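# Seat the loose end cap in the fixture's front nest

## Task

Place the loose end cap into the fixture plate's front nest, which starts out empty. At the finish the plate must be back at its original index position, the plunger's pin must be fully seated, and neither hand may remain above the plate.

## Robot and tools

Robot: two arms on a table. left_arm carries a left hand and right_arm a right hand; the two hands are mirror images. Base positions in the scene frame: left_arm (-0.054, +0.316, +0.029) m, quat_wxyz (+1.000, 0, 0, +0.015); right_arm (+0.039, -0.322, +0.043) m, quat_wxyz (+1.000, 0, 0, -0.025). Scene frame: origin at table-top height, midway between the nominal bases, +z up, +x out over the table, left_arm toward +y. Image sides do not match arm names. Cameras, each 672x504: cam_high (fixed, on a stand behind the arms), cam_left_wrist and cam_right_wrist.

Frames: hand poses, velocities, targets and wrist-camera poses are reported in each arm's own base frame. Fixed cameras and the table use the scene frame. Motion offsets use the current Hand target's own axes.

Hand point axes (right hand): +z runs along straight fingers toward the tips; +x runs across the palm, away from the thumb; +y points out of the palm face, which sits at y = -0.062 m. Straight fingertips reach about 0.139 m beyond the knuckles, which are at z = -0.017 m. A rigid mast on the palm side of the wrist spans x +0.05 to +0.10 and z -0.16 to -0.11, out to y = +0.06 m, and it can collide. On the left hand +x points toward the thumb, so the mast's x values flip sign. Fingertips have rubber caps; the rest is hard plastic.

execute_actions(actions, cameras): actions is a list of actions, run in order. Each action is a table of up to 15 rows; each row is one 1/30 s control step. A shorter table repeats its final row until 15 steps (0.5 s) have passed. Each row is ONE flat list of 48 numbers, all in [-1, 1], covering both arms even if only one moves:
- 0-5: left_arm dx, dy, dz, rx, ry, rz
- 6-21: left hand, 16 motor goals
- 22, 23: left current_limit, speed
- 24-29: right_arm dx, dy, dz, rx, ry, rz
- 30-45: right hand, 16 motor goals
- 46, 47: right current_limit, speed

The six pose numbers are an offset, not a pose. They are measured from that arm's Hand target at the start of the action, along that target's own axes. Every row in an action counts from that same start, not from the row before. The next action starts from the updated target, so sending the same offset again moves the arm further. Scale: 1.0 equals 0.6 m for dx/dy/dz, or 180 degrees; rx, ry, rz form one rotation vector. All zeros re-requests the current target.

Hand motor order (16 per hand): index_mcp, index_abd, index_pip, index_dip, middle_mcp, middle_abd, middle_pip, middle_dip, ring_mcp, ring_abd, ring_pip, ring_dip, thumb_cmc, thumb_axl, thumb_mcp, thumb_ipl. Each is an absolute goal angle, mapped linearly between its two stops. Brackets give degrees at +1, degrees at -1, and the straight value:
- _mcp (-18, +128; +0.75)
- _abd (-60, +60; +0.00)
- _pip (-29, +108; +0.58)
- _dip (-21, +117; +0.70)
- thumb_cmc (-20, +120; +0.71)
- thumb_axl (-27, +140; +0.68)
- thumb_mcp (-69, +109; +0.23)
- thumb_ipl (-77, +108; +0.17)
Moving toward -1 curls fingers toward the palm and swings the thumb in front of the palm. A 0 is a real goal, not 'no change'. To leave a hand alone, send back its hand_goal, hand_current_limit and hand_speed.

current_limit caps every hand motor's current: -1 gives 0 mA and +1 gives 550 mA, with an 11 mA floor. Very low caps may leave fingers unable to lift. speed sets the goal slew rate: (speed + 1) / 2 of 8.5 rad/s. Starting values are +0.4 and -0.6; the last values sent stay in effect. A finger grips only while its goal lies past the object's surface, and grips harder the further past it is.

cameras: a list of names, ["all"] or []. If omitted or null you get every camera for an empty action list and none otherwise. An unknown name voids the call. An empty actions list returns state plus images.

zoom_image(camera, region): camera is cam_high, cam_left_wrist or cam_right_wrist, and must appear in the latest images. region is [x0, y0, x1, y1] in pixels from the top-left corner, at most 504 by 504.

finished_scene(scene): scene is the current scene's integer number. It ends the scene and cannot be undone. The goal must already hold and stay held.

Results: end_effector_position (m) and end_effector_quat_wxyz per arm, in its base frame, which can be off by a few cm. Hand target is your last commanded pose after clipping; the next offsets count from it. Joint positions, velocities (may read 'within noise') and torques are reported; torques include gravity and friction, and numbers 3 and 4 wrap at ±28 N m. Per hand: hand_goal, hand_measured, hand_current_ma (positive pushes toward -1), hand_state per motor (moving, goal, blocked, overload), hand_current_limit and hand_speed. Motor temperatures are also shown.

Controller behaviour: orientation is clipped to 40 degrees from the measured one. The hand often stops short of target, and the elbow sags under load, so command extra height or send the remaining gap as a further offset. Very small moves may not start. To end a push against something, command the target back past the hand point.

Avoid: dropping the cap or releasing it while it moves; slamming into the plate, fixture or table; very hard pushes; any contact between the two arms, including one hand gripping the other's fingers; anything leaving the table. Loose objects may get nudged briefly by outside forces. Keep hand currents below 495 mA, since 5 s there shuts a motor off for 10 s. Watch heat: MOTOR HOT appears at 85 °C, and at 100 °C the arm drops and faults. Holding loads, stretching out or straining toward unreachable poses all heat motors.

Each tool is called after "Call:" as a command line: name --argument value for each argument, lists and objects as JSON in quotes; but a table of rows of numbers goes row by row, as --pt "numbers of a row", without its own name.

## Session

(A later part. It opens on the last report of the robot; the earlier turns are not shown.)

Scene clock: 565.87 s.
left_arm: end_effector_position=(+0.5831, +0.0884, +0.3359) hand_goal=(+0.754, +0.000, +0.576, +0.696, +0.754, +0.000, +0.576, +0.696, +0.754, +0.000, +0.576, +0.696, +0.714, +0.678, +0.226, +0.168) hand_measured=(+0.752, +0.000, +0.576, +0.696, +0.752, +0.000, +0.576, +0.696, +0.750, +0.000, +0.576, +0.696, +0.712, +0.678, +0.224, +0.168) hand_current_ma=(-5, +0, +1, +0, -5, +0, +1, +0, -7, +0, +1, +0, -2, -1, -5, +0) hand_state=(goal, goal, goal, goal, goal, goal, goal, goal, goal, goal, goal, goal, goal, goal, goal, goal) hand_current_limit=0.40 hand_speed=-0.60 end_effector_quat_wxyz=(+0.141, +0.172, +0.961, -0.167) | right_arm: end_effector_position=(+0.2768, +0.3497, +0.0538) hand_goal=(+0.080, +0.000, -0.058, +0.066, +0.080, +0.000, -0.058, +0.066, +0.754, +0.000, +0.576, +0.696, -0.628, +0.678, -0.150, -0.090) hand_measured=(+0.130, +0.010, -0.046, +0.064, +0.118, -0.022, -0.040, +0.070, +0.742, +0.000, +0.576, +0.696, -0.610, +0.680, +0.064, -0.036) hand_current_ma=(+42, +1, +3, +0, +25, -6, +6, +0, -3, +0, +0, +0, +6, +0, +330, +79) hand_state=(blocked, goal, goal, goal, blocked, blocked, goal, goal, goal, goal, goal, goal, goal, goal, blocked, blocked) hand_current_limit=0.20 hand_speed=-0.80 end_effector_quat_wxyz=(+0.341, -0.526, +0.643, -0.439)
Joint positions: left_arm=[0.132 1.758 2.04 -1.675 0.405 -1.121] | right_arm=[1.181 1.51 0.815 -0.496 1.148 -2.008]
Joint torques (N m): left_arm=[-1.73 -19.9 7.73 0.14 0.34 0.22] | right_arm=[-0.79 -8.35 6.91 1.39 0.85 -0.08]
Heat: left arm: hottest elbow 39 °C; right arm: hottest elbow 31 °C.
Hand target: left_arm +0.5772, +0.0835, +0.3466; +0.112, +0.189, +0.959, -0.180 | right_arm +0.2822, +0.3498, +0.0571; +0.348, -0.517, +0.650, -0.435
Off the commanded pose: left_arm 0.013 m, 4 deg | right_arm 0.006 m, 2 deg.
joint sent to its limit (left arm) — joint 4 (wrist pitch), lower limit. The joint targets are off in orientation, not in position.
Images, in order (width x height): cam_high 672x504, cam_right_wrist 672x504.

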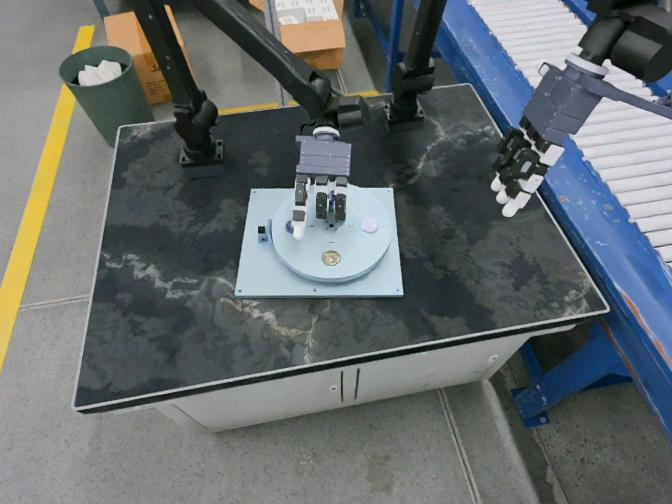

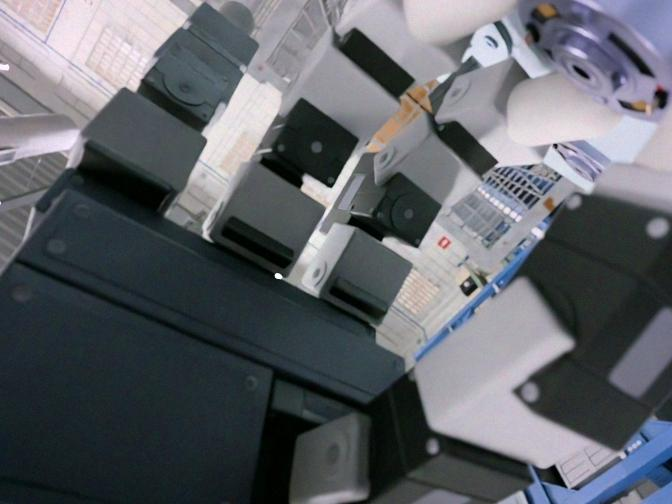

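Call:
execute_actions --actions '[[[0,0,0,0,0,0,0.754,0,0.576,0.696,0.754,0,0.576,0.696,0.754,0,0.576,0.696,0.714,0.678,0.226,0.168,0.4,-0.6,0,0.0108,0.0044,0,0,0,0.08,0,-0.058,0.065,0.08,0,-0.058,0.065,0.754,0,0.576,0.696,-0.629,0.678,-0.15,-0.09,0.2,-0.8]]]' --cameras '["cam_high","cam_right_wrist"]'

Call:
zoom_image --camera "cam_high" --region '[290, 150, 370, 210]'

Call:
zoom_image --camera "cam_right_wrist" --region '[400, 0, 672, 200]'

Scene clock: 572.00 s.
left_arm: end_effector_position=(+0.5831, +0.0884, +0.3359) hand_goal=(+0.754, +0.000, +0.576, +0.696, +0.754, +0.000, +0.576, +0.696, +0.754, +0.000, +0.576, +0.696, +0.714, +0.678, +0.226, +0.168) hand_measured=(+0.752, +0.000, +0.576, +0.696, +0.752, +0.000, +0.576, +0.696, +0.750, +0.000, +0.576, +0.696, +0.712, +0.678, +0.224, +0.168) hand_current_ma=(-5, +0, +1, +0, -5, +0, +1, +0, -7, +0, +1, +0, -2, -1, -5, +0) hand_state=(goal, goal, goal, goal, goal, goal, goal, goal, goal, goal, goal, goal, goal, goal, goal, goal) hand_current_limit=0.40 hand_speed=-0.60 end_effector_quat_wxyz=(+0.141, +0.172, +0.961, -0.167) | right_arm: end_effector_position=(+0.2775, +0.3512, +0.0536) hand_goal=(+0.080, +0.000, -0.058, +0.066, +0.080, +0.000, -0.058, +0.066, +0.754, +0.000, +0.576, +0.696, -0.628, +0.678, -0.150, -0.090) hand_measured=(+0.124, +0.010, -0.046, +0.066, +0.118, -0.022, -0.036, +0.072, +0.742, +0.000, +0.576, +0.696, -0.620, +0.680, +0.064, -0.036) hand_current_ma=(+33, +1, +3, +0, +25, -6, +7, +0, -3, +0, +0, +0, +1, +0, +330, +79) hand_state=(blocked, goal, goal, goal, blocked, blocked, blocked, goal, goal, goal, goal, goal, goal, goal, blocked, blocked) hand_current_limit=0.20 hand_speed=-0.80 end_effector_quat_wxyz=(+0.346, -0.525, +0.644, -0.437)
Joint positions: left_arm=[0.132 1.758 2.04 -1.675 0.405 -1.121] | right_arm=[1.181 1.51 0.81 -0.476 1.148 -2.015]
Joint torques (N m): left_arm=[-1.9 -19.84 7.69 0.14 0.34 0.23] | right_arm=[-1.08 -7.24 6.57 1.59 0.78 0.01]
Heat: left arm: hottest elbow 39 °C; right arm: hottest elbow 31 °C.
Hand target: left_arm +0.5772, +0.0835, +0.3466; +0.112, +0.189, +0.959, -0.180 | right_arm +0.2822, +0.3499, +0.0502; +0.348, -0.517, +0.650, -0.435
Off the commanded pose: left_arm 0.013 m, 4 deg | right_arm 0.006 m, 1 deg.
joint sent to its limit (left arm) — joint 4 (wrist pitch), lower limit. The joint targets are off in orientation, not in position.
Images, in order (width x height): cam_high 672x504, cam_right_wrist 672x504.

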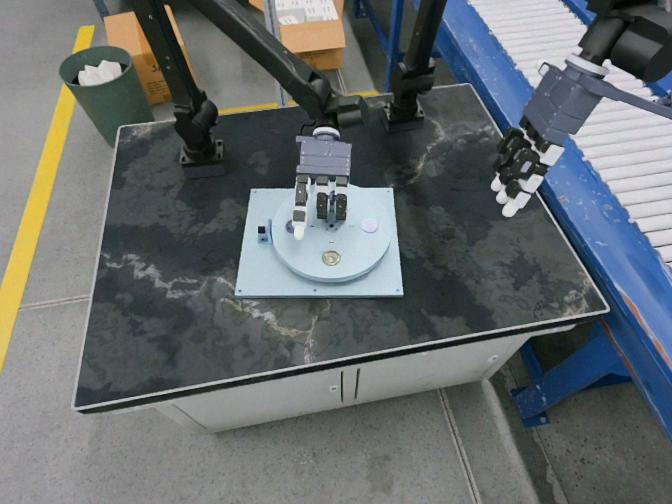

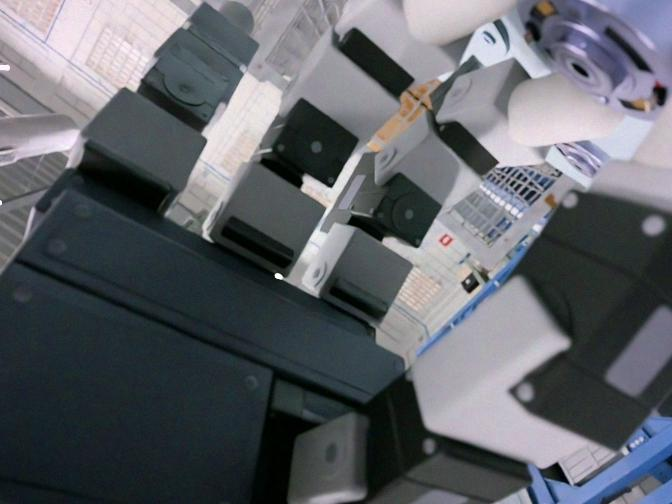

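Scaled by 6.300 from the camera's 672x504 image, which has a finer 960x720 frame.

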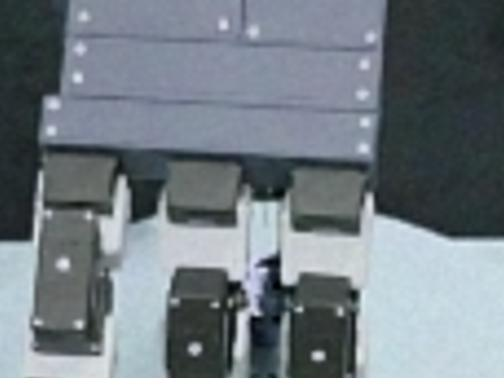

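Scaled by 1.853 from the camera's 672x504 image, which has a finer 960x720 frame.

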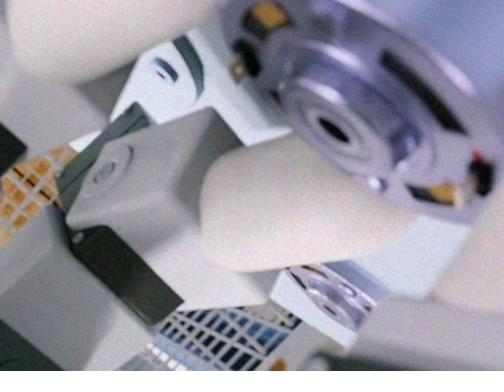

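Call:
execute_actions --actions '[[[0,0,0,0,0,0,0.754,0,0.576,0.696,0.754,0,0.576,0.696,0.754,0,0.576,0.696,0.714,0.678,0.226,0.168,0.4,-0.6,0,0,0,0,0,0,0.12,0,-0.058,0.065,0.12,0,-0.058,0.065,0.754,0,0.576,0.696,-0.629,0.678,0.05,-0.04,0.2,-0.8]],[[0,0,0,0,0,0,0.754,0,0.576,0.696,0.754,0,0.576,0.696,0.754,0,0.576,0.696,0.714,0.678,0.226,0.168,0.4,-0.6,0,0,0,0,0,0,0.13,0,-0.058,0.065,0.13,0,-0.058,0.065,0.754,0,0.576,0.696,-0.629,0.678,0.09,-0.04,0.2,-0.8]]]' --cameras '["cam_high","cam_right_wrist"]'

Call:
zoom_image --camera "cam_high" --region '[290, 150, 370, 210]'

Call:
zoom_image --camera "cam_right_wrist" --region '[400, 0, 672, 200]'

Scene clock: 582.07 s.
left_arm: end_effector_position=(+0.5831, +0.0884, +0.3359) hand_goal=(+0.754, +0.000, +0.576, +0.696, +0.754, +0.000, +0.576, +0.696, +0.754, +0.000, +0.576, +0.696, +0.714, +0.678, +0.226, +0.168) hand_measured=(+0.752, +0.000, +0.576, +0.696, +0.752, +0.000, +0.576, +0.696, +0.750, +0.000, +0.576, +0.696, +0.712, +0.678, +0.224, +0.168) hand_current_ma=(-5, +0, +1, +0, -5, +0, +1, +0, -7, +0, +1, +0, -2, -1, -5, +0) hand_state=(goal, goal, goal, goal, goal, goal, goal, goal, goal, goal, goal, goal, goal, goal, goal, goal) hand_current_limit=0.40 hand_speed=-0.60 end_effector_quat_wxyz=(+0.141, +0.172, +0.961, -0.167) | right_arm: end_effector_position=(+0.2788, +0.3517, +0.0537) hand_goal=(+0.130, +0.000, -0.058, +0.066, +0.130, +0.000, -0.058, +0.066, +0.754, +0.000, +0.576, +0.696, -0.628, +0.678, +0.090, -0.040) hand_measured=(+0.126, +0.008, -0.052, +0.066, +0.132, -0.010, -0.048, +0.070, +0.742, +0.000, +0.576, +0.696, -0.628, +0.680, +0.086, -0.040) hand_current_ma=(+0, +1, +1, +0, +0, -2, +2, +0, -3, +0, +0, +0, +0, +0, -1, +0) hand_state=(goal, goal, goal, goal, goal, goal, goal, goal, goal, goal, goal, goal, goal, goal, goal, goal) hand_current_limit=0.20 hand_speed=-0.80 end_effector_quat_wxyz=(+0.348, -0.522, +0.645, -0.436)
Joint positions: left_arm=[0.132 1.758 2.04 -1.675 0.405 -1.121] | right_arm=[1.179 1.51 0.809 -0.467 1.148 -2.015]
Joint torques (N m): left_arm=[-1.9 -19.84 7.71 0.17 0.34 0.24] | right_arm=[-1.08 -7.41 6.72 1.11 0.83 -0.01]
Heat: left arm: hottest elbow 39 °C; right arm: hottest elbow 30 °C.
Hand target: left_arm +0.5772, +0.0835, +0.3466; +0.112, +0.189, +0.959, -0.180 | right_arm +0.2823, +0.3499, +0.0502; +0.348, -0.517, +0.650, -0.435
Off the commanded pose: left_arm 0.013 m, 4 deg | right_arm 0.005 m, 1 deg.
joint sent to its limit (left arm) — joint 4 (wrist pitch), lower limit. The joint targets are off in orientation, not in position.
Images, in order (width x height): cam_high 672x504, cam_right_wrist 672x504.

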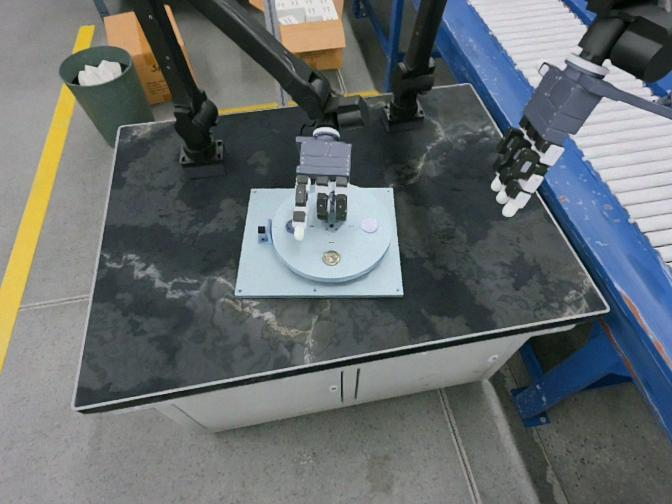

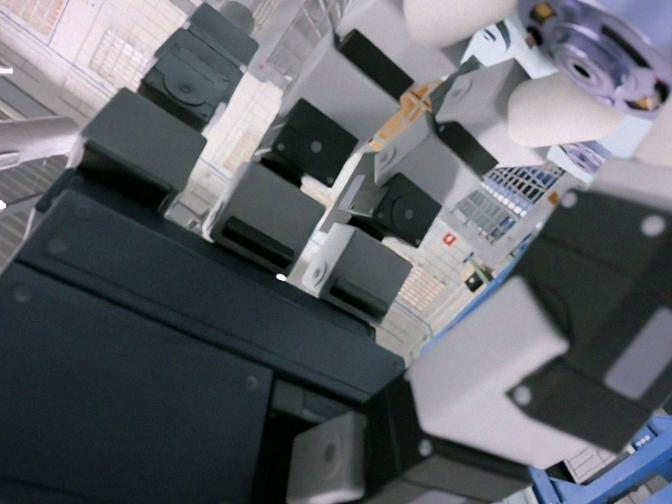

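Scaled by 6.300 from the camera's 672x504 image, which has a finer 960x720 frame.

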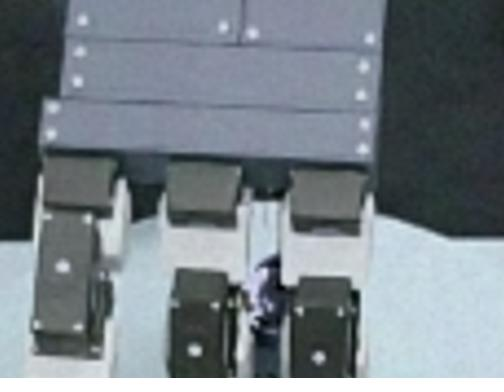

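Scaled by 1.853 from the camera's 672x504 image, which has a finer 960x720 frame.

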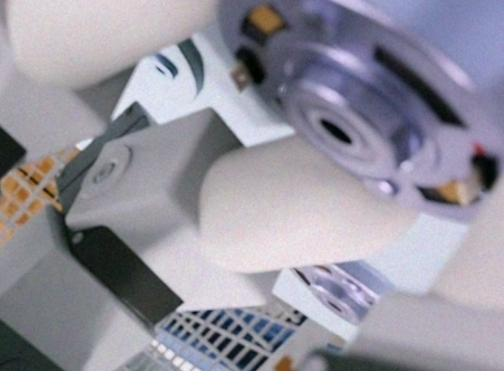

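Call:
execute_actions --actions '[[[0,0,0,0,0,0,0.754,0,0.576,0.696,0.754,0,0.576,0.696,0.754,0,0.576,0.696,0.714,0.678,0.226,0.168,0.4,-0.6,0,0,0,0,0,0,0.22,0,-0.058,0.065,0.22,0,-0.058,0.065,0.754,0,0.576,0.696,-0.629,0.678,0.25,-0.04,0.2,-0.8]],[[0,0,0,0,0,0,0.754,0,0.576,0.696,0.754,0,0.576,0.696,0.754,0,0.576,0.696,0.714,0.678,0.226,0.168,0.4,-0.6,0,-0.06,-0.025,0,0,0,0.22,0,-0.058,0.065,0.22,0,-0.058,0.065,0.754,0,0.576,0.696,-0.629,0.678,0.25,-0.04,0.2,-0.8]],[[0,0,0,0,0,0,0.754,0,0.576,0.696,0.754,0,0.576,0.696,0.754,0,0.576,0.696,0.714,0.678,0.226,0.168,0.4,-0.6,0,-0.09,-0.037,0,0,0,0.22,0,-0.058,0.065,0.22,0,-0.058,0.065,0.754,0,0.576,0.696,-0.629,0.678,0.25,-0.04,0.2,-0.8]]]' --cameras '["cam_high","cam_right_wrist"]'

Call:
zoom_image --camera "cam_high" --region '[280, 140, 380, 215]'

Scene clock: 590.97 s.
left_arm: end_effector_position=(+0.5831, +0.0884, +0.3359) hand_goal=(+0.754, +0.000, +0.576, +0.696, +0.754, +0.000, +0.576, +0.696, +0.754, +0.000, +0.576, +0.696, +0.714, +0.678, +0.226, +0.168) hand_measured=(+0.752, +0.000, +0.576, +0.696, +0.752, +0.000, +0.576, +0.696, +0.750, +0.000, +0.576, +0.696, +0.712, +0.678, +0.224, +0.168) hand_current_ma=(-5, +0, +1, +0, -5, +0, +1, +0, -7, +0, +1, +0, -2, -1, -5, +0) hand_state=(goal, goal, goal, goal, goal, goal, goal, goal, goal, goal, goal, goal, goal, goal, goal, goal) hand_current_limit=0.40 hand_speed=-0.60 end_effector_quat_wxyz=(+0.141, +0.172, +0.961, -0.167) | right_arm: end_effector_position=(+0.2725, +0.3370, +0.1296) hand_goal=(+0.220, +0.000, -0.058, +0.066, +0.220, +0.000, -0.058, +0.066, +0.754, +0.000, +0.576, +0.696, -0.628, +0.678, +0.250, -0.040) hand_measured=(+0.210, +0.004, -0.060, +0.064, +0.210, -0.002, -0.060, +0.064, +0.742, +0.000, +0.576, +0.696, -0.628, +0.680, +0.244, -0.042) hand_current_ma=(-2, +0, +0, +0, -2, +0, +0, +0, -3, +0, +0, +0, +0, +0, -1, +0) hand_state=(goal, goal, goal, goal, goal, goal, goal, goal, goal, goal, goal, goal, goal, goal, goal, goal) hand_current_limit=0.20 hand_speed=-0.80 end_effector_quat_wxyz=(+0.336, -0.531, +0.640, -0.441)
Joint positions: left_arm=[0.132 1.758 2.04 -1.675 0.405 -1.121] | right_arm=[1.178 1.354 0.891 -0.731 1.145 -2.022]
Joint torques (N m): left_arm=[-1.96 -20.01 7.76 0.18 0.34 0.22] | right_arm=[-0.91 -6.89 12.29 0.16 0.88 0.02]
Heat: left arm: hottest elbow 39 °C; right arm: hottest elbow 30 °C.
Hand target: left_arm +0.5772, +0.0835, +0.3466; +0.112, +0.189, +0.959, -0.180 | right_arm +0.2819, +0.3496, +0.1475; +0.348, -0.517, +0.650, -0.435
Off the commanded pose: left_arm 0.013 m, 4 deg | right_arm 0.024 m, 2 deg.
joint sent to its limit (left arm) — joint 4 (wrist pitch), lower limit. The joint targets are off in orientation, not in position.
Images, in order (width x height): cam_high 672x504, cam_right_wrist 672x504.

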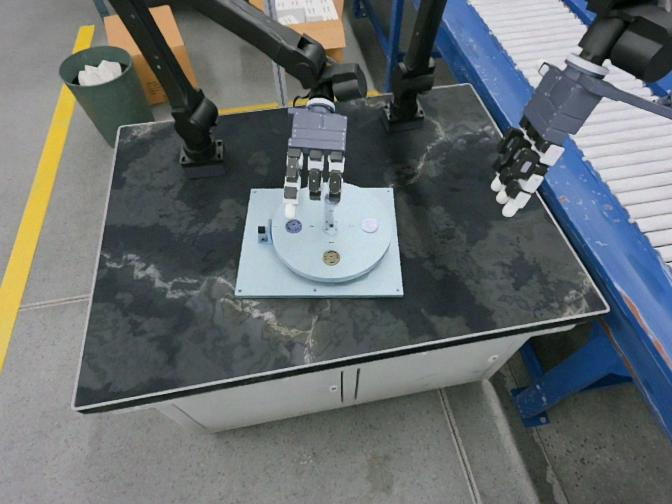

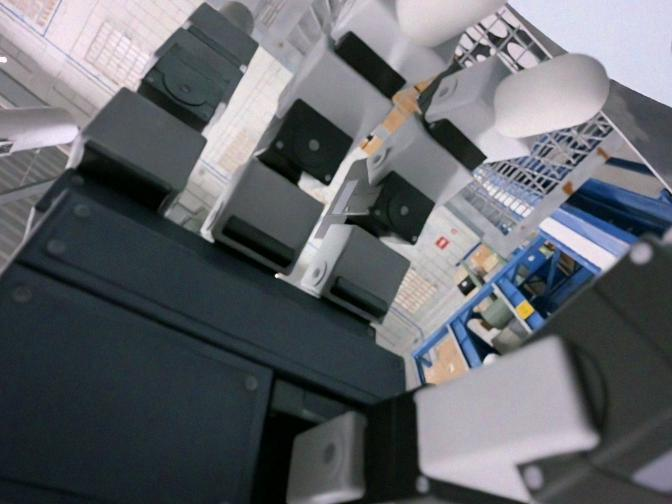

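Scaled by 5.040 from the camera's 672x504 image, which has a finer 960x720 frame.

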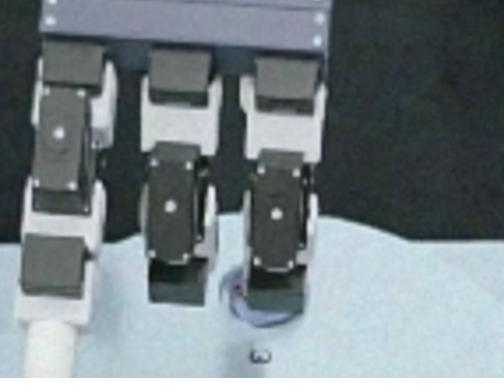

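Call:
execute_actions --actions '[[[0,0,0,0,0,0,0.754,0,0.576,0.696,0.754,0,0.576,0.696,0.754,0,0.576,0.696,0.714,0.678,0.226,0.168,0.4,-0.6,0.079,-0.002,-0.129,0,0,0,0.22,0,-0.058,0.065,0.22,0,-0.058,0.065,0.754,0,0.576,0.696,-0.629,0.678,0.25,-0.04,0.2,-0.8]]]' --cameras '["cam_high","cam_right_wrist"]'

Call:
zoom_image --camera "cam_high" --region '[280, 170, 380, 245]'

Scene clock: 597.27 s.
left_arm: end_effector_position=(+0.5831, +0.0884, +0.3359) hand_goal=(+0.754, +0.000, +0.576, +0.696, +0.754, +0.000, +0.576, +0.696, +0.754, +0.000, +0.576, +0.696, +0.714, +0.678, +0.226, +0.168) hand_measured=(+0.752, +0.000, +0.576, +0.696, +0.752, +0.000, +0.576, +0.696, +0.750, +0.000, +0.576, +0.696, +0.712, +0.678, +0.224, +0.168) hand_current_ma=(-5, +0, +1, +0, -5, +0, +1, +0, -7, +0, +1, +0, -2, -1, -5, +0) hand_state=(goal, goal, goal, goal, goal, goal, goal, goal, goal, goal, goal, goal, goal, goal, goal, goal) hand_current_limit=0.40 hand_speed=-0.60 end_effector_quat_wxyz=(+0.141, +0.172, +0.961, -0.167) | right_arm: end_effector_position=(+0.2014, +0.3010, +0.1607) hand_goal=(+0.220, +0.000, -0.058, +0.066, +0.220, +0.000, -0.058, +0.066, +0.754, +0.000, +0.576, +0.696, -0.628, +0.678, +0.250, -0.040) hand_measured=(+0.212, +0.004, -0.060, +0.064, +0.212, -0.002, -0.060, +0.064, +0.742, +0.000, +0.576, +0.696, -0.628, +0.680, +0.246, -0.042) hand_current_ma=(-1, +0, +0, +0, -1, +0, +0, +0, -3, +0, +0, +0, +0, +0, +0, +0) hand_state=(goal, goal, goal, goal, goal, goal, goal, goal, goal, goal, goal, goal, goal, goal, goal, goal) hand_current_limit=0.20 hand_speed=-0.80 end_effector_quat_wxyz=(+0.338, -0.531, +0.641, -0.440)
Joint positions: left_arm=[0.132 1.758 2.04 -1.675 0.405 -1.121] | right_arm=[1.341 1.227 0.882 -1.212 1.176 -1.621]
Joint torques (N m): left_arm=[-1.85 -19.96 7.66 0.23 0.34 0.21] | right_arm=[0.26 -4.42 12.81 -0.21 1.07 0.02]
Heat: left arm: hottest elbow 39 °C; right arm: hottest elbow 32 °C.
Hand target: left_arm +0.5772, +0.0835, +0.3466; +0.112, +0.189, +0.959, -0.180 | right_arm +0.2019, +0.3195, +0.1778; +0.348, -0.517, +0.650, -0.435
Off the commanded pose: left_arm 0.013 m, 4 deg | right_arm 0.025 m, 2 deg.
joint sent to its limit (left arm) — joint 4 (wrist pitch), lower limit. The joint targets are off in orientation, not in position.
Images, in order (width x height): cam_high 672x504, cam_right_wrist 672x504.

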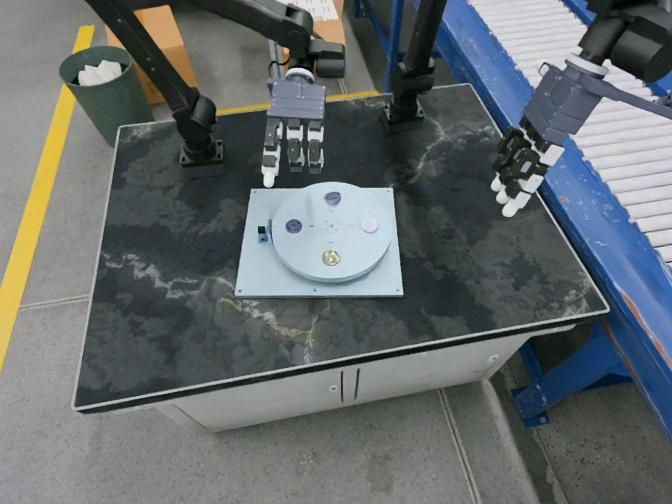

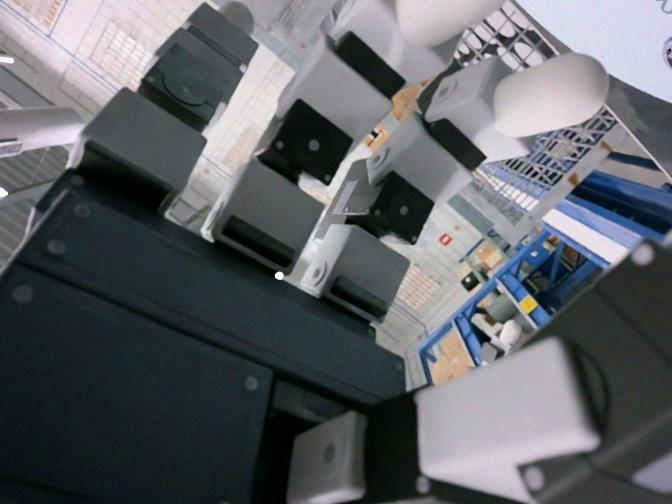

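Scaled by 5.040 from the camera's 672x504 image, which has a finer 960x720 frame.

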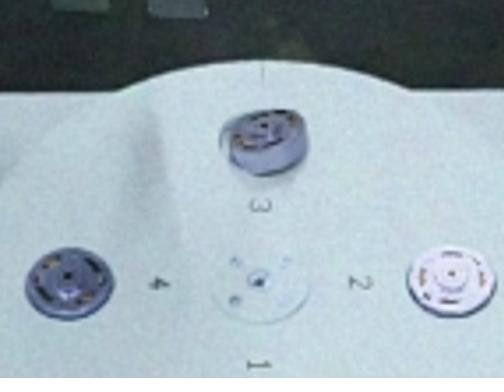

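Call:
zoom_image --camera "cam_high" --region '[315, 180, 355, 210]'

Scaled by 12.600 from the camera's 672x504 image, which has a finer 960x720 frame.

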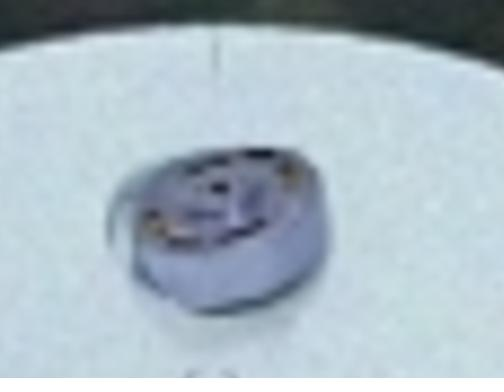

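Call:
execute_actions --actions '[[[0,0,0,0,0,0,0.754,0,0.576,0.696,0.754,0,0.576,0.696,0.754,0,0.576,0.696,0.714,0.678,0.226,0.168,0.4,-0.6,-0.0772,0.0205,0.1405,0,0,0,0.22,0,-0.058,0.065,0.22,0,-0.058,0.065,0.754,0,0.576,0.696,-0.629,0.678,0.25,-0.04,0.2,-0.8]],[[0,0,0,0,0,0,0.754,0,0.576,0.696,0.754,0,0.576,0.696,0.754,0,0.576,0.696,0.714,0.678,0.226,0.168,0.4,-0.6,0,0.05,0.02,0,0,0,0.22,0,-0.058,0.065,0.22,0,-0.058,0.065,0.754,0,0.576,0.696,-0.629,0.678,0.25,-0.04,0.2,-0.8]]]' --cameras '["cam_high","cam_right_wrist"]'

Call:
zoom_image --camera "cam_high" --region '[280, 140, 380, 215]'

Call:
zoom_image --camera "cam_right_wrist" --region '[400, 0, 672, 200]'

Scene clock: 614.13 s.
left_arm: end_effector_position=(+0.5831, +0.0884, +0.3359) hand_goal=(+0.754, +0.000, +0.576, +0.696, +0.754, +0.000, +0.576, +0.696, +0.754, +0.000, +0.576, +0.696, +0.714, +0.678, +0.226, +0.168) hand_measured=(+0.752, +0.000, +0.576, +0.696, +0.752, +0.000, +0.576, +0.696, +0.750, +0.000, +0.576, +0.696, +0.712, +0.678, +0.224, +0.168) hand_current_ma=(-5, +0, +1, +0, -5, +0, +1, +0, -7, +0, +1, +0, -2, -1, -5, +0) hand_state=(goal, goal, goal, goal, goal, goal, goal, goal, goal, goal, goal, goal, goal, goal, goal, goal) hand_current_limit=0.40 hand_speed=-0.60 end_effector_quat_wxyz=(+0.141, +0.172, +0.961, -0.167) | right_arm: end_effector_position=(+0.2789, +0.3478, +0.1040) hand_goal=(+0.220, +0.000, -0.058, +0.066, +0.220, +0.000, -0.058, +0.066, +0.754, +0.000, +0.576, +0.696, -0.628, +0.678, +0.250, -0.040) hand_measured=(+0.214, +0.002, -0.060, +0.064, +0.212, -0.002, -0.060, +0.064, +0.742, +0.000, +0.576, +0.696, -0.628, +0.680, +0.248, -0.042) hand_current_ma=(-1, +0, +0, +0, -1, +0, +0, +0, -3, +0, +0, +0, +0, +0, +0, +0) hand_state=(goal, goal, goal, goal, goal, goal, goal, goal, goal, goal, goal, goal, goal, goal, goal, goal) hand_current_limit=0.20 hand_speed=-0.80 end_effector_quat_wxyz=(+0.348, -0.519, +0.649, -0.435)
Joint positions: left_arm=[0.132 1.758 2.04 -1.675 0.405 -1.121] | right_arm=[1.174 1.411 0.864 -0.622 1.146 -2.007]
Joint torques (N m): left_arm=[-2.08 -19.72 7.73 0.17 0.35 0.23] | right_arm=[-0.85 -6.59 8.17 1.36 0.81 -0.09]
Motor temperatures (°C): left_arm=[27 34 39 24 25 22] | right_arm=[27 23 36 24 28 22]
Heat: left arm: hottest elbow 39 °C; right arm: hottest elbow 36 °C.
Hand target: left_arm +0.5772, +0.0835, +0.3466; +0.112, +0.189, +0.959, -0.180 | right_arm +0.2835, +0.3484, +0.1023; +0.348, -0.517, +0.650, -0.435
Off the commanded pose: left_arm 0.013 m, 4 deg | right_arm 0.005 m, 0 deg.
joint sent to its limit (left arm) — joint 4 (wrist pitch), lower limit. The joint targets are off in orientation, not in position.
Images, in order (width x height): cam_high 672x504, cam_right_wrist 672x504.

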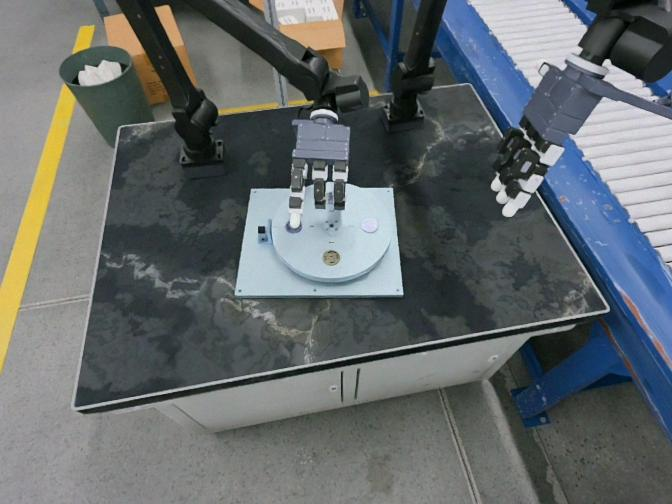

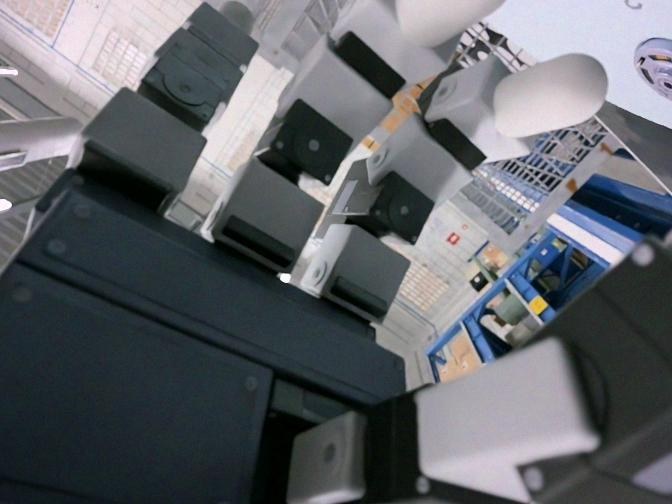

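Scaled by 5.040 from the camera's 672x504 image, which has a finer 960x720 frame.

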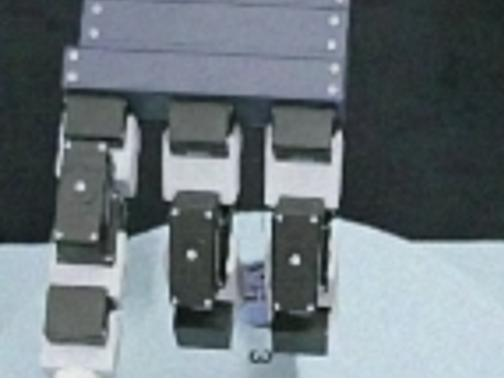

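Scaled by 1.853 from the camera's 672x504 image, which has a finer 960x720 frame.

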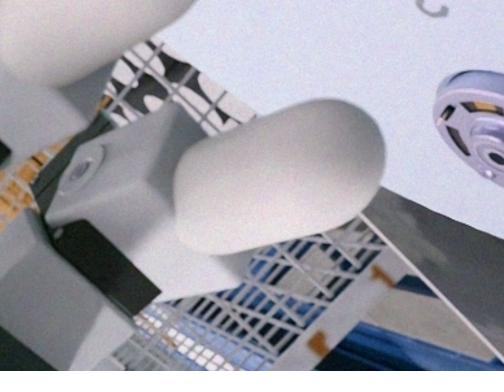

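Call:
execute_actions --actions '[[[0,0,0,0,0,0,0.754,0,0.576,0.696,0.754,0,0.576,0.696,0.754,0,0.576,0.696,0.714,0.678,0.226,0.168,0.4,-0.6,0,0.04,0.016,0,0,0,0.22,0,-0.058,0.065,0.22,0,-0.058,0.065,0.754,0,0.576,0.696,-0.629,0.678,0.25,-0.04,0.2,-0.8]],[[0,0,0,0,0,0,0.754,0,0.576,0.696,0.754,0,0.576,0.696,0.754,0,0.576,0.696,0.714,0.678,0.226,0.168,0.4,-0.6,0,0.027,0.011,0,0,0,0.22,0,-0.058,0.065,0.22,0,-0.058,0.065,0.754,0,0.576,0.696,-0.629,0.678,0.25,-0.04,0.2,-0.8]]]' --cameras '["cam_high","cam_right_wrist"]'

Call:
zoom_image --camera "cam_high" --region '[290, 150, 370, 210]'

Call:
zoom_image --camera "cam_right_wrist" --region '[400, 0, 672, 200]'

Scene clock: 620.87 s.
left_arm: end_effector_position=(+0.5831, +0.0884, +0.3359) hand_goal=(+0.754, +0.000, +0.576, +0.696, +0.754, +0.000, +0.576, +0.696, +0.754, +0.000, +0.576, +0.696, +0.714, +0.678, +0.226, +0.168) hand_measured=(+0.752, +0.000, +0.576, +0.696, +0.752, +0.000, +0.576, +0.696, +0.750, +0.000, +0.576, +0.696, +0.712, +0.678, +0.224, +0.168) hand_current_ma=(-5, +0, +1, +0, -5, +0, +1, +0, -7, +0, +1, +0, -2, -1, -5, +0) hand_state=(goal, goal, goal, goal, goal, goal, goal, goal, goal, goal, goal, goal, goal, goal, goal, goal) hand_current_limit=0.40 hand_speed=-0.60 end_effector_quat_wxyz=(+0.141, +0.172, +0.961, -0.167) | right_arm: end_effector_position=(+0.2788, +0.3479, +0.0605) hand_goal=(+0.220, +0.000, -0.058, +0.066, +0.220, +0.000, -0.058, +0.066, +0.754, +0.000, +0.576, +0.696, -0.628, +0.678, +0.250, -0.040) hand_measured=(+0.214, +0.002, -0.060, +0.064, +0.212, -0.002, -0.060, +0.064, +0.742, +0.000, +0.576, +0.696, -0.628, +0.680, +0.248, -0.042) hand_current_ma=(-1, +0, +0, +0, -1, +0, +0, +0, -3, +0, +0, +0, +0, +0, +0, +0) hand_state=(goal, goal, goal, goal, goal, goal, goal, goal, goal, goal, goal, goal, goal, goal, goal, goal) hand_current_limit=0.20 hand_speed=-0.80 end_effector_quat_wxyz=(+0.348, -0.519, +0.648, -0.435)
Joint positions: left_arm=[0.132 1.758 2.04 -1.675 0.405 -1.121] | right_arm=[1.174 1.487 0.807 -0.488 1.144 -2.009]
Joint torques (N m): left_arm=[-1.9 -19.96 7.76 0.2 0.34 0.24] | right_arm=[-1.55 -6.77 7.45 1.29 0.89 -0.12]
Heat: left arm: hottest elbow 39 °C; right arm: hottest elbow 35 °C.
Hand target: left_arm +0.5772, +0.0835, +0.3466; +0.112, +0.189, +0.959, -0.180 | right_arm +0.2833, +0.3486, +0.0590; +0.348, -0.517, +0.650, -0.435
Off the commanded pose: left_arm 0.013 m, 4 deg | right_arm 0.005 m, 0 deg.
joint sent to its limit (left arm) — joint 4 (wrist pitch), lower limit. The joint targets are off in orientation, not in position.
Images, in order (width x height): cam_high 672x504, cam_right_wrist 672x504.

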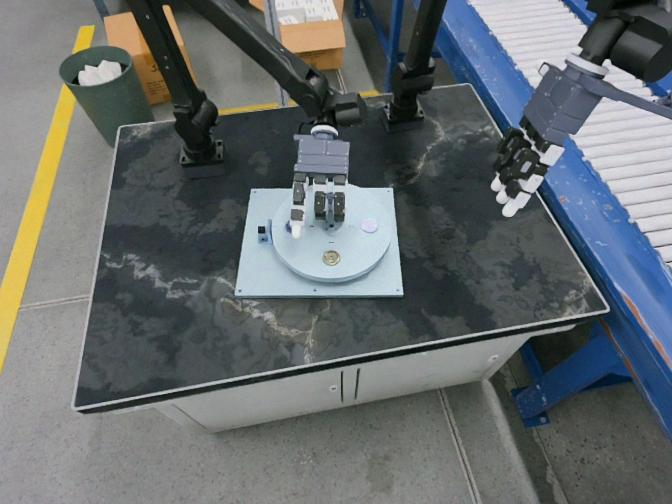

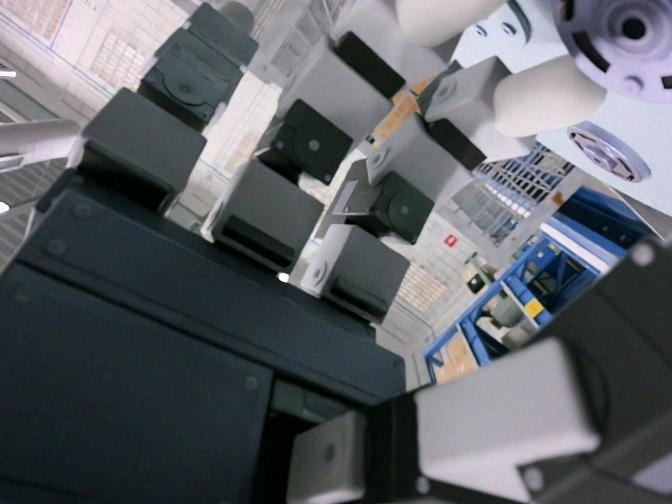

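Scaled by 6.300 from the camera's 672x504 image, which has a finer 960x720 frame.

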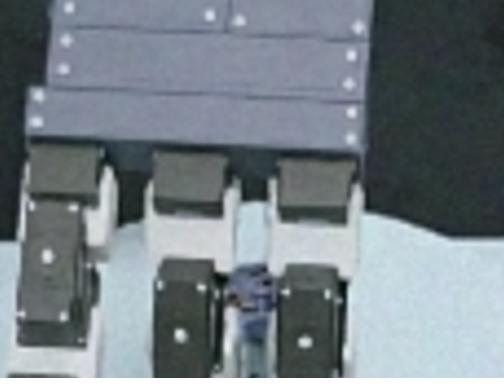

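Scaled by 1.853 from the camera's 672x504 image, which has a finer 960x720 frame.

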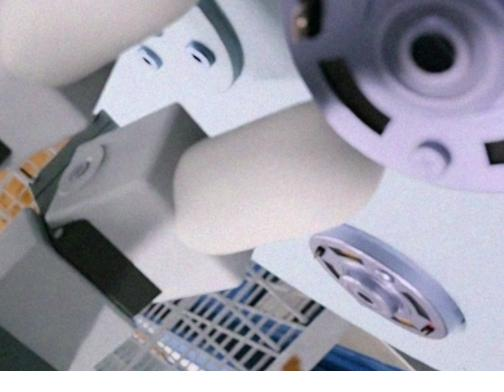

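Call:
execute_actions --actions '[[[0,0,0,0,0,0,0.754,0,0.576,0.696,0.754,0,0.576,0.696,0.754,0,0.576,0.696,0.714,0.678,0.226,0.168,0.4,-0.6,0,0.0115,0.0047,0,0,0,0.2,0,-0.058,0.065,0.2,0,-0.058,0.065,0.754,0,0.576,0.696,-0.629,0.678,0.25,-0.04,0.2,-0.8]],[[0,0,0,0,0,0,0.754,0,0.576,0.696,0.754,0,0.576,0.696,0.754,0,0.576,0.696,0.714,0.678,0.226,0.168,0.4,-0.6,0,0,0,0,0,0,0.12,0,-0.058,0.065,0.12,0,-0.058,0.065,0.754,0,0.576,0.696,-0.629,0.678,0.25,-0.04,0.2,-0.8]]]' --cameras '["cam_high","cam_right_wrist"]'

Call:
zoom_image --camera "cam_high" --region '[290, 150, 370, 210]'

Call:
zoom_image --camera "cam_right_wrist" --region '[400, 0, 672, 200]'

Scene clock: 634.80 s.
left_arm: end_effector_position=(+0.5831, +0.0884, +0.3359) hand_goal=(+0.754, +0.000, +0.576, +0.696, +0.754, +0.000, +0.576, +0.696, +0.754, +0.000, +0.576, +0.696, +0.714, +0.678, +0.226, +0.168) hand_measured=(+0.752, +0.000, +0.576, +0.696, +0.752, +0.000, +0.576, +0.696, +0.750, +0.000, +0.576, +0.696, +0.712, +0.678, +0.224, +0.168) hand_current_ma=(-5, +0, +1, +0, -5, +0, +1, +0, -7, +0, +1, +0, -2, -1, -5, +0) hand_state=(goal, goal, goal, goal, goal, goal, goal, goal, goal, goal, goal, goal, goal, goal, goal, goal) hand_current_limit=0.40 hand_speed=-0.60 end_effector_quat_wxyz=(+0.141, +0.172, +0.961, -0.167) | right_arm: end_effector_position=(+0.2792, +0.3489, +0.0550) hand_goal=(+0.120, +0.000, -0.058, +0.066, +0.120, +0.000, -0.058, +0.066, +0.754, +0.000, +0.576, +0.696, -0.628, +0.678, +0.250, -0.040) hand_measured=(+0.120, +0.002, -0.060, +0.064, +0.120, -0.002, -0.060, +0.064, +0.742, +0.000, +0.576, +0.696, -0.628, +0.680, +0.248, -0.042) hand_current_ma=(+0, +0, +0, +0, +0, +0, +0, +0, -3, +0, +0, +0, +0, +0, +0, +0) hand_state=(goal, goal, goal, goal, goal, goal, goal, goal, goal, goal, goal, goal, goal, goal, goal, goal) hand_current_limit=0.20 hand_speed=-0.80 end_effector_quat_wxyz=(+0.349, -0.519, +0.649, -0.434)
Joint positions: left_arm=[0.132 1.758 2.04 -1.675 0.405 -1.121] | right_arm=[1.174 1.499 0.8 -0.464 1.144 -2.01]
Joint torques (N m): left_arm=[-1.73 -19.78 7.72 0.12 0.33 0.21] | right_arm=[-1.26 -6.77 7.36 1.37 0.84 -0.11]
Heat: left arm: hottest elbow 39 °C; right arm: hottest elbow 33 °C.
Hand target: left_arm +0.5772, +0.0835, +0.3466; +0.112, +0.189, +0.959, -0.180 | right_arm +0.2833, +0.3486, +0.0515; +0.348, -0.517, +0.650, -0.435
Off the commanded pose: left_arm 0.013 m, 4 deg | right_arm 0.005 m, 0 deg.
joint sent to its limit (left arm) — joint 4 (wrist pitch), lower limit. The joint targets are off in orientation, not in position.
Images, in order (width x height): cam_high 672x504, cam_right_wrist 672x504.

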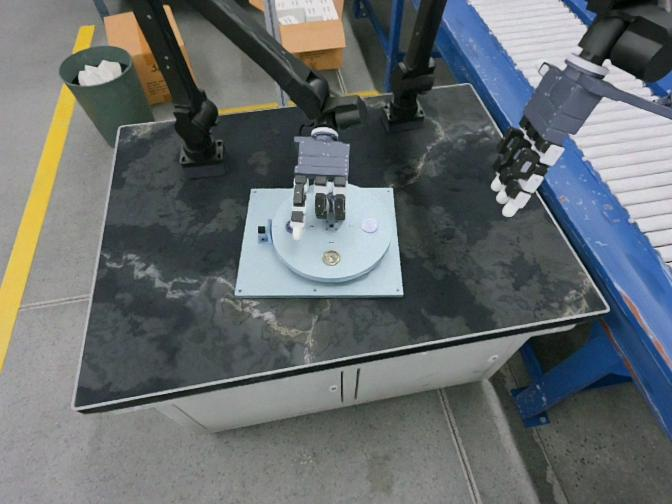

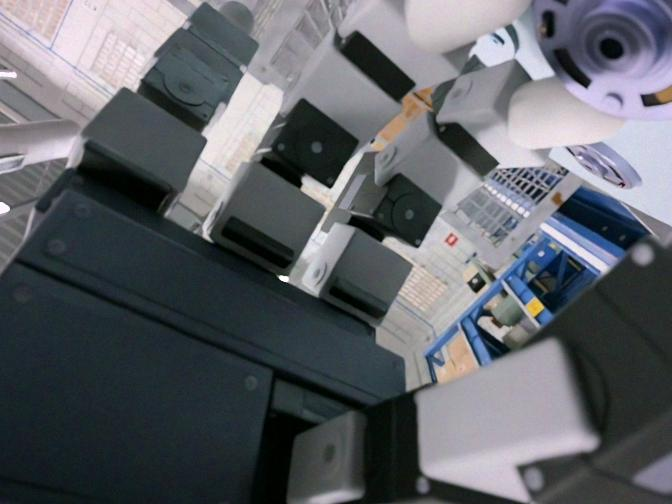

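Scaled by 6.300 from the camera's 672x504 image, which has a finer 960x720 frame.

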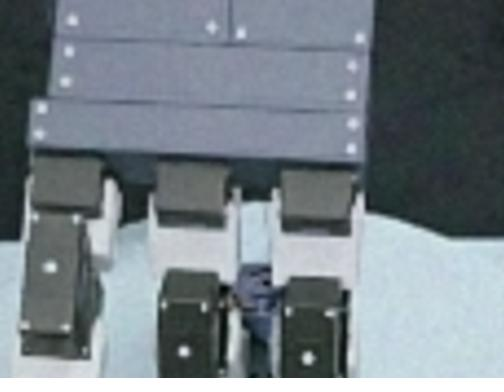

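Scaled by 1.853 from the camera's 672x504 image, which has a finer 960x720 frame.

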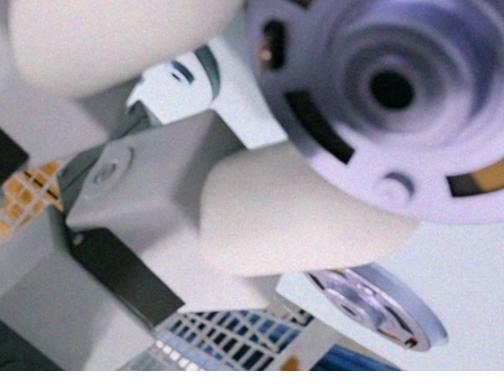

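Call:
execute_actions --actions '[[[0,0,0,0,0,0,0.754,0,0.576,0.696,0.754,0,0.576,0.696,0.754,0,0.576,0.696,0.714,0.678,0.226,0.168,0.4,-0.6,0,0,0,0,0,0,0.07,0,-0.058,0.065,0.07,0,-0.058,0.065,0.754,0,0.576,0.696,-0.629,0.678,0.25,-0.04,0.2,-0.85]]]' --cameras '["cam_high","cam_right_wrist"]'

Call:
zoom_image --camera "cam_right_wrist" --region '[400, 0, 672, 200]'

Scene clock: 644.13 s.
left_arm: end_effector_position=(+0.5831, +0.0884, +0.3359) hand_goal=(+0.754, +0.000, +0.576, +0.696, +0.754, +0.000, +0.576, +0.696, +0.754, +0.000, +0.576, +0.696, +0.714, +0.678, +0.226, +0.168) hand_measured=(+0.752, +0.000, +0.576, +0.696, +0.752, +0.000, +0.576, +0.696, +0.750, +0.000, +0.576, +0.696, +0.712, +0.678, +0.224, +0.168) hand_current_ma=(-5, +0, +1, +0, -5, +0, +1, +0, -7, +0, +1, +0, -2, -1, -5, +0) hand_state=(goal, goal, goal, goal, goal, goal, goal, goal, goal, goal, goal, goal, goal, goal, goal, goal) hand_current_limit=0.40 hand_speed=-0.60 end_effector_quat_wxyz=(+0.141, +0.172, +0.961, -0.167) | right_arm: end_effector_position=(+0.2792, +0.3485, +0.0551) hand_goal=(+0.070, +0.000, -0.058, +0.066, +0.070, +0.000, -0.058, +0.066, +0.754, +0.000, +0.576, +0.696, -0.628, +0.678, +0.250, -0.040) hand_measured=(+0.070, +0.002, -0.060, +0.064, +0.078, -0.002, -0.056, +0.064, +0.742, +0.000, +0.576, +0.696, -0.628, +0.680, +0.248, -0.042) hand_current_ma=(+0, +0, +0, +0, +1, +0, +0, +0, -3, +0, +0, +0, +0, +0, +0, +0) hand_state=(goal, goal, goal, goal, goal, goal, goal, goal, goal, goal, goal, goal, goal, goal, goal, goal) hand_current_limit=0.20 hand_speed=-0.85 end_effector_quat_wxyz=(+0.349, -0.519, +0.648, -0.435)
Joint positions: left_arm=[0.132 1.758 2.04 -1.675 0.405 -1.121] | right_arm=[1.174 1.499 0.8 -0.464 1.145 -2.013]
Joint torques (N m): left_arm=[-1.96 -19.9 7.71 0.14 0.32 0.24] | right_arm=[-0.56 -6.71 7.28 1.36 0.83 -0.09]
Heat: left arm: hottest elbow 39 °C; right arm: hottest elbow 32 °C.
Hand target: left_arm +0.5772, +0.0835, +0.3466; +0.112, +0.189, +0.959, -0.180 | right_arm +0.2833, +0.3486, +0.0516; +0.348, -0.517, +0.650, -0.435
Off the commanded pose: left_arm 0.013 m, 4 deg | right_arm 0.005 m, 0 deg.
joint sent to its limit (left arm) — joint 4 (wrist pitch), lower limit. The joint targets are off in orientation, not in position.
Images, in order (width x height): cam_high 672x504, cam_right_wrist 672x504.

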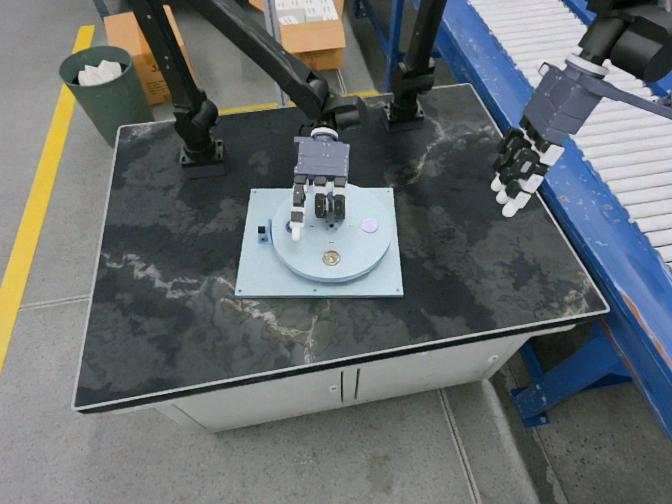

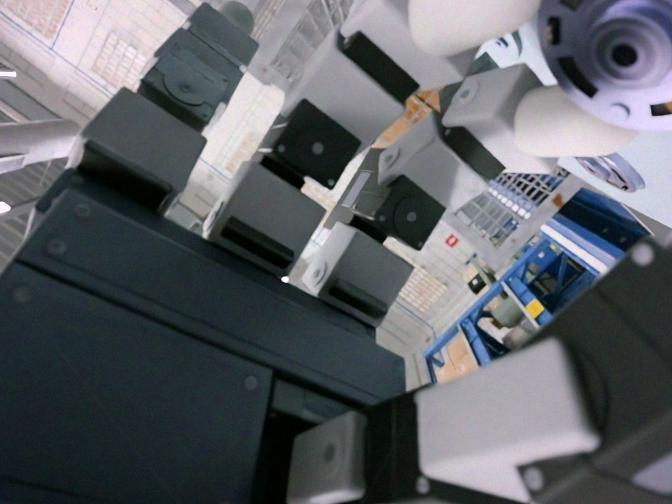

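Scaled by 1.853 from the camera's 672x504 image, which has a finer 960x720 frame.

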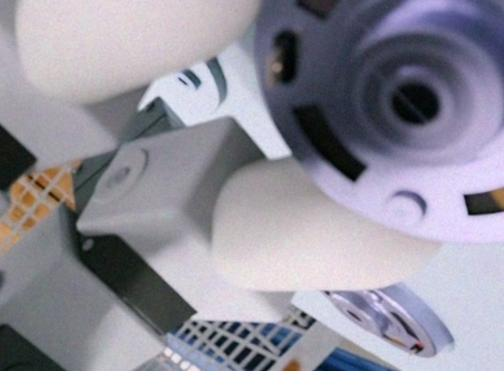

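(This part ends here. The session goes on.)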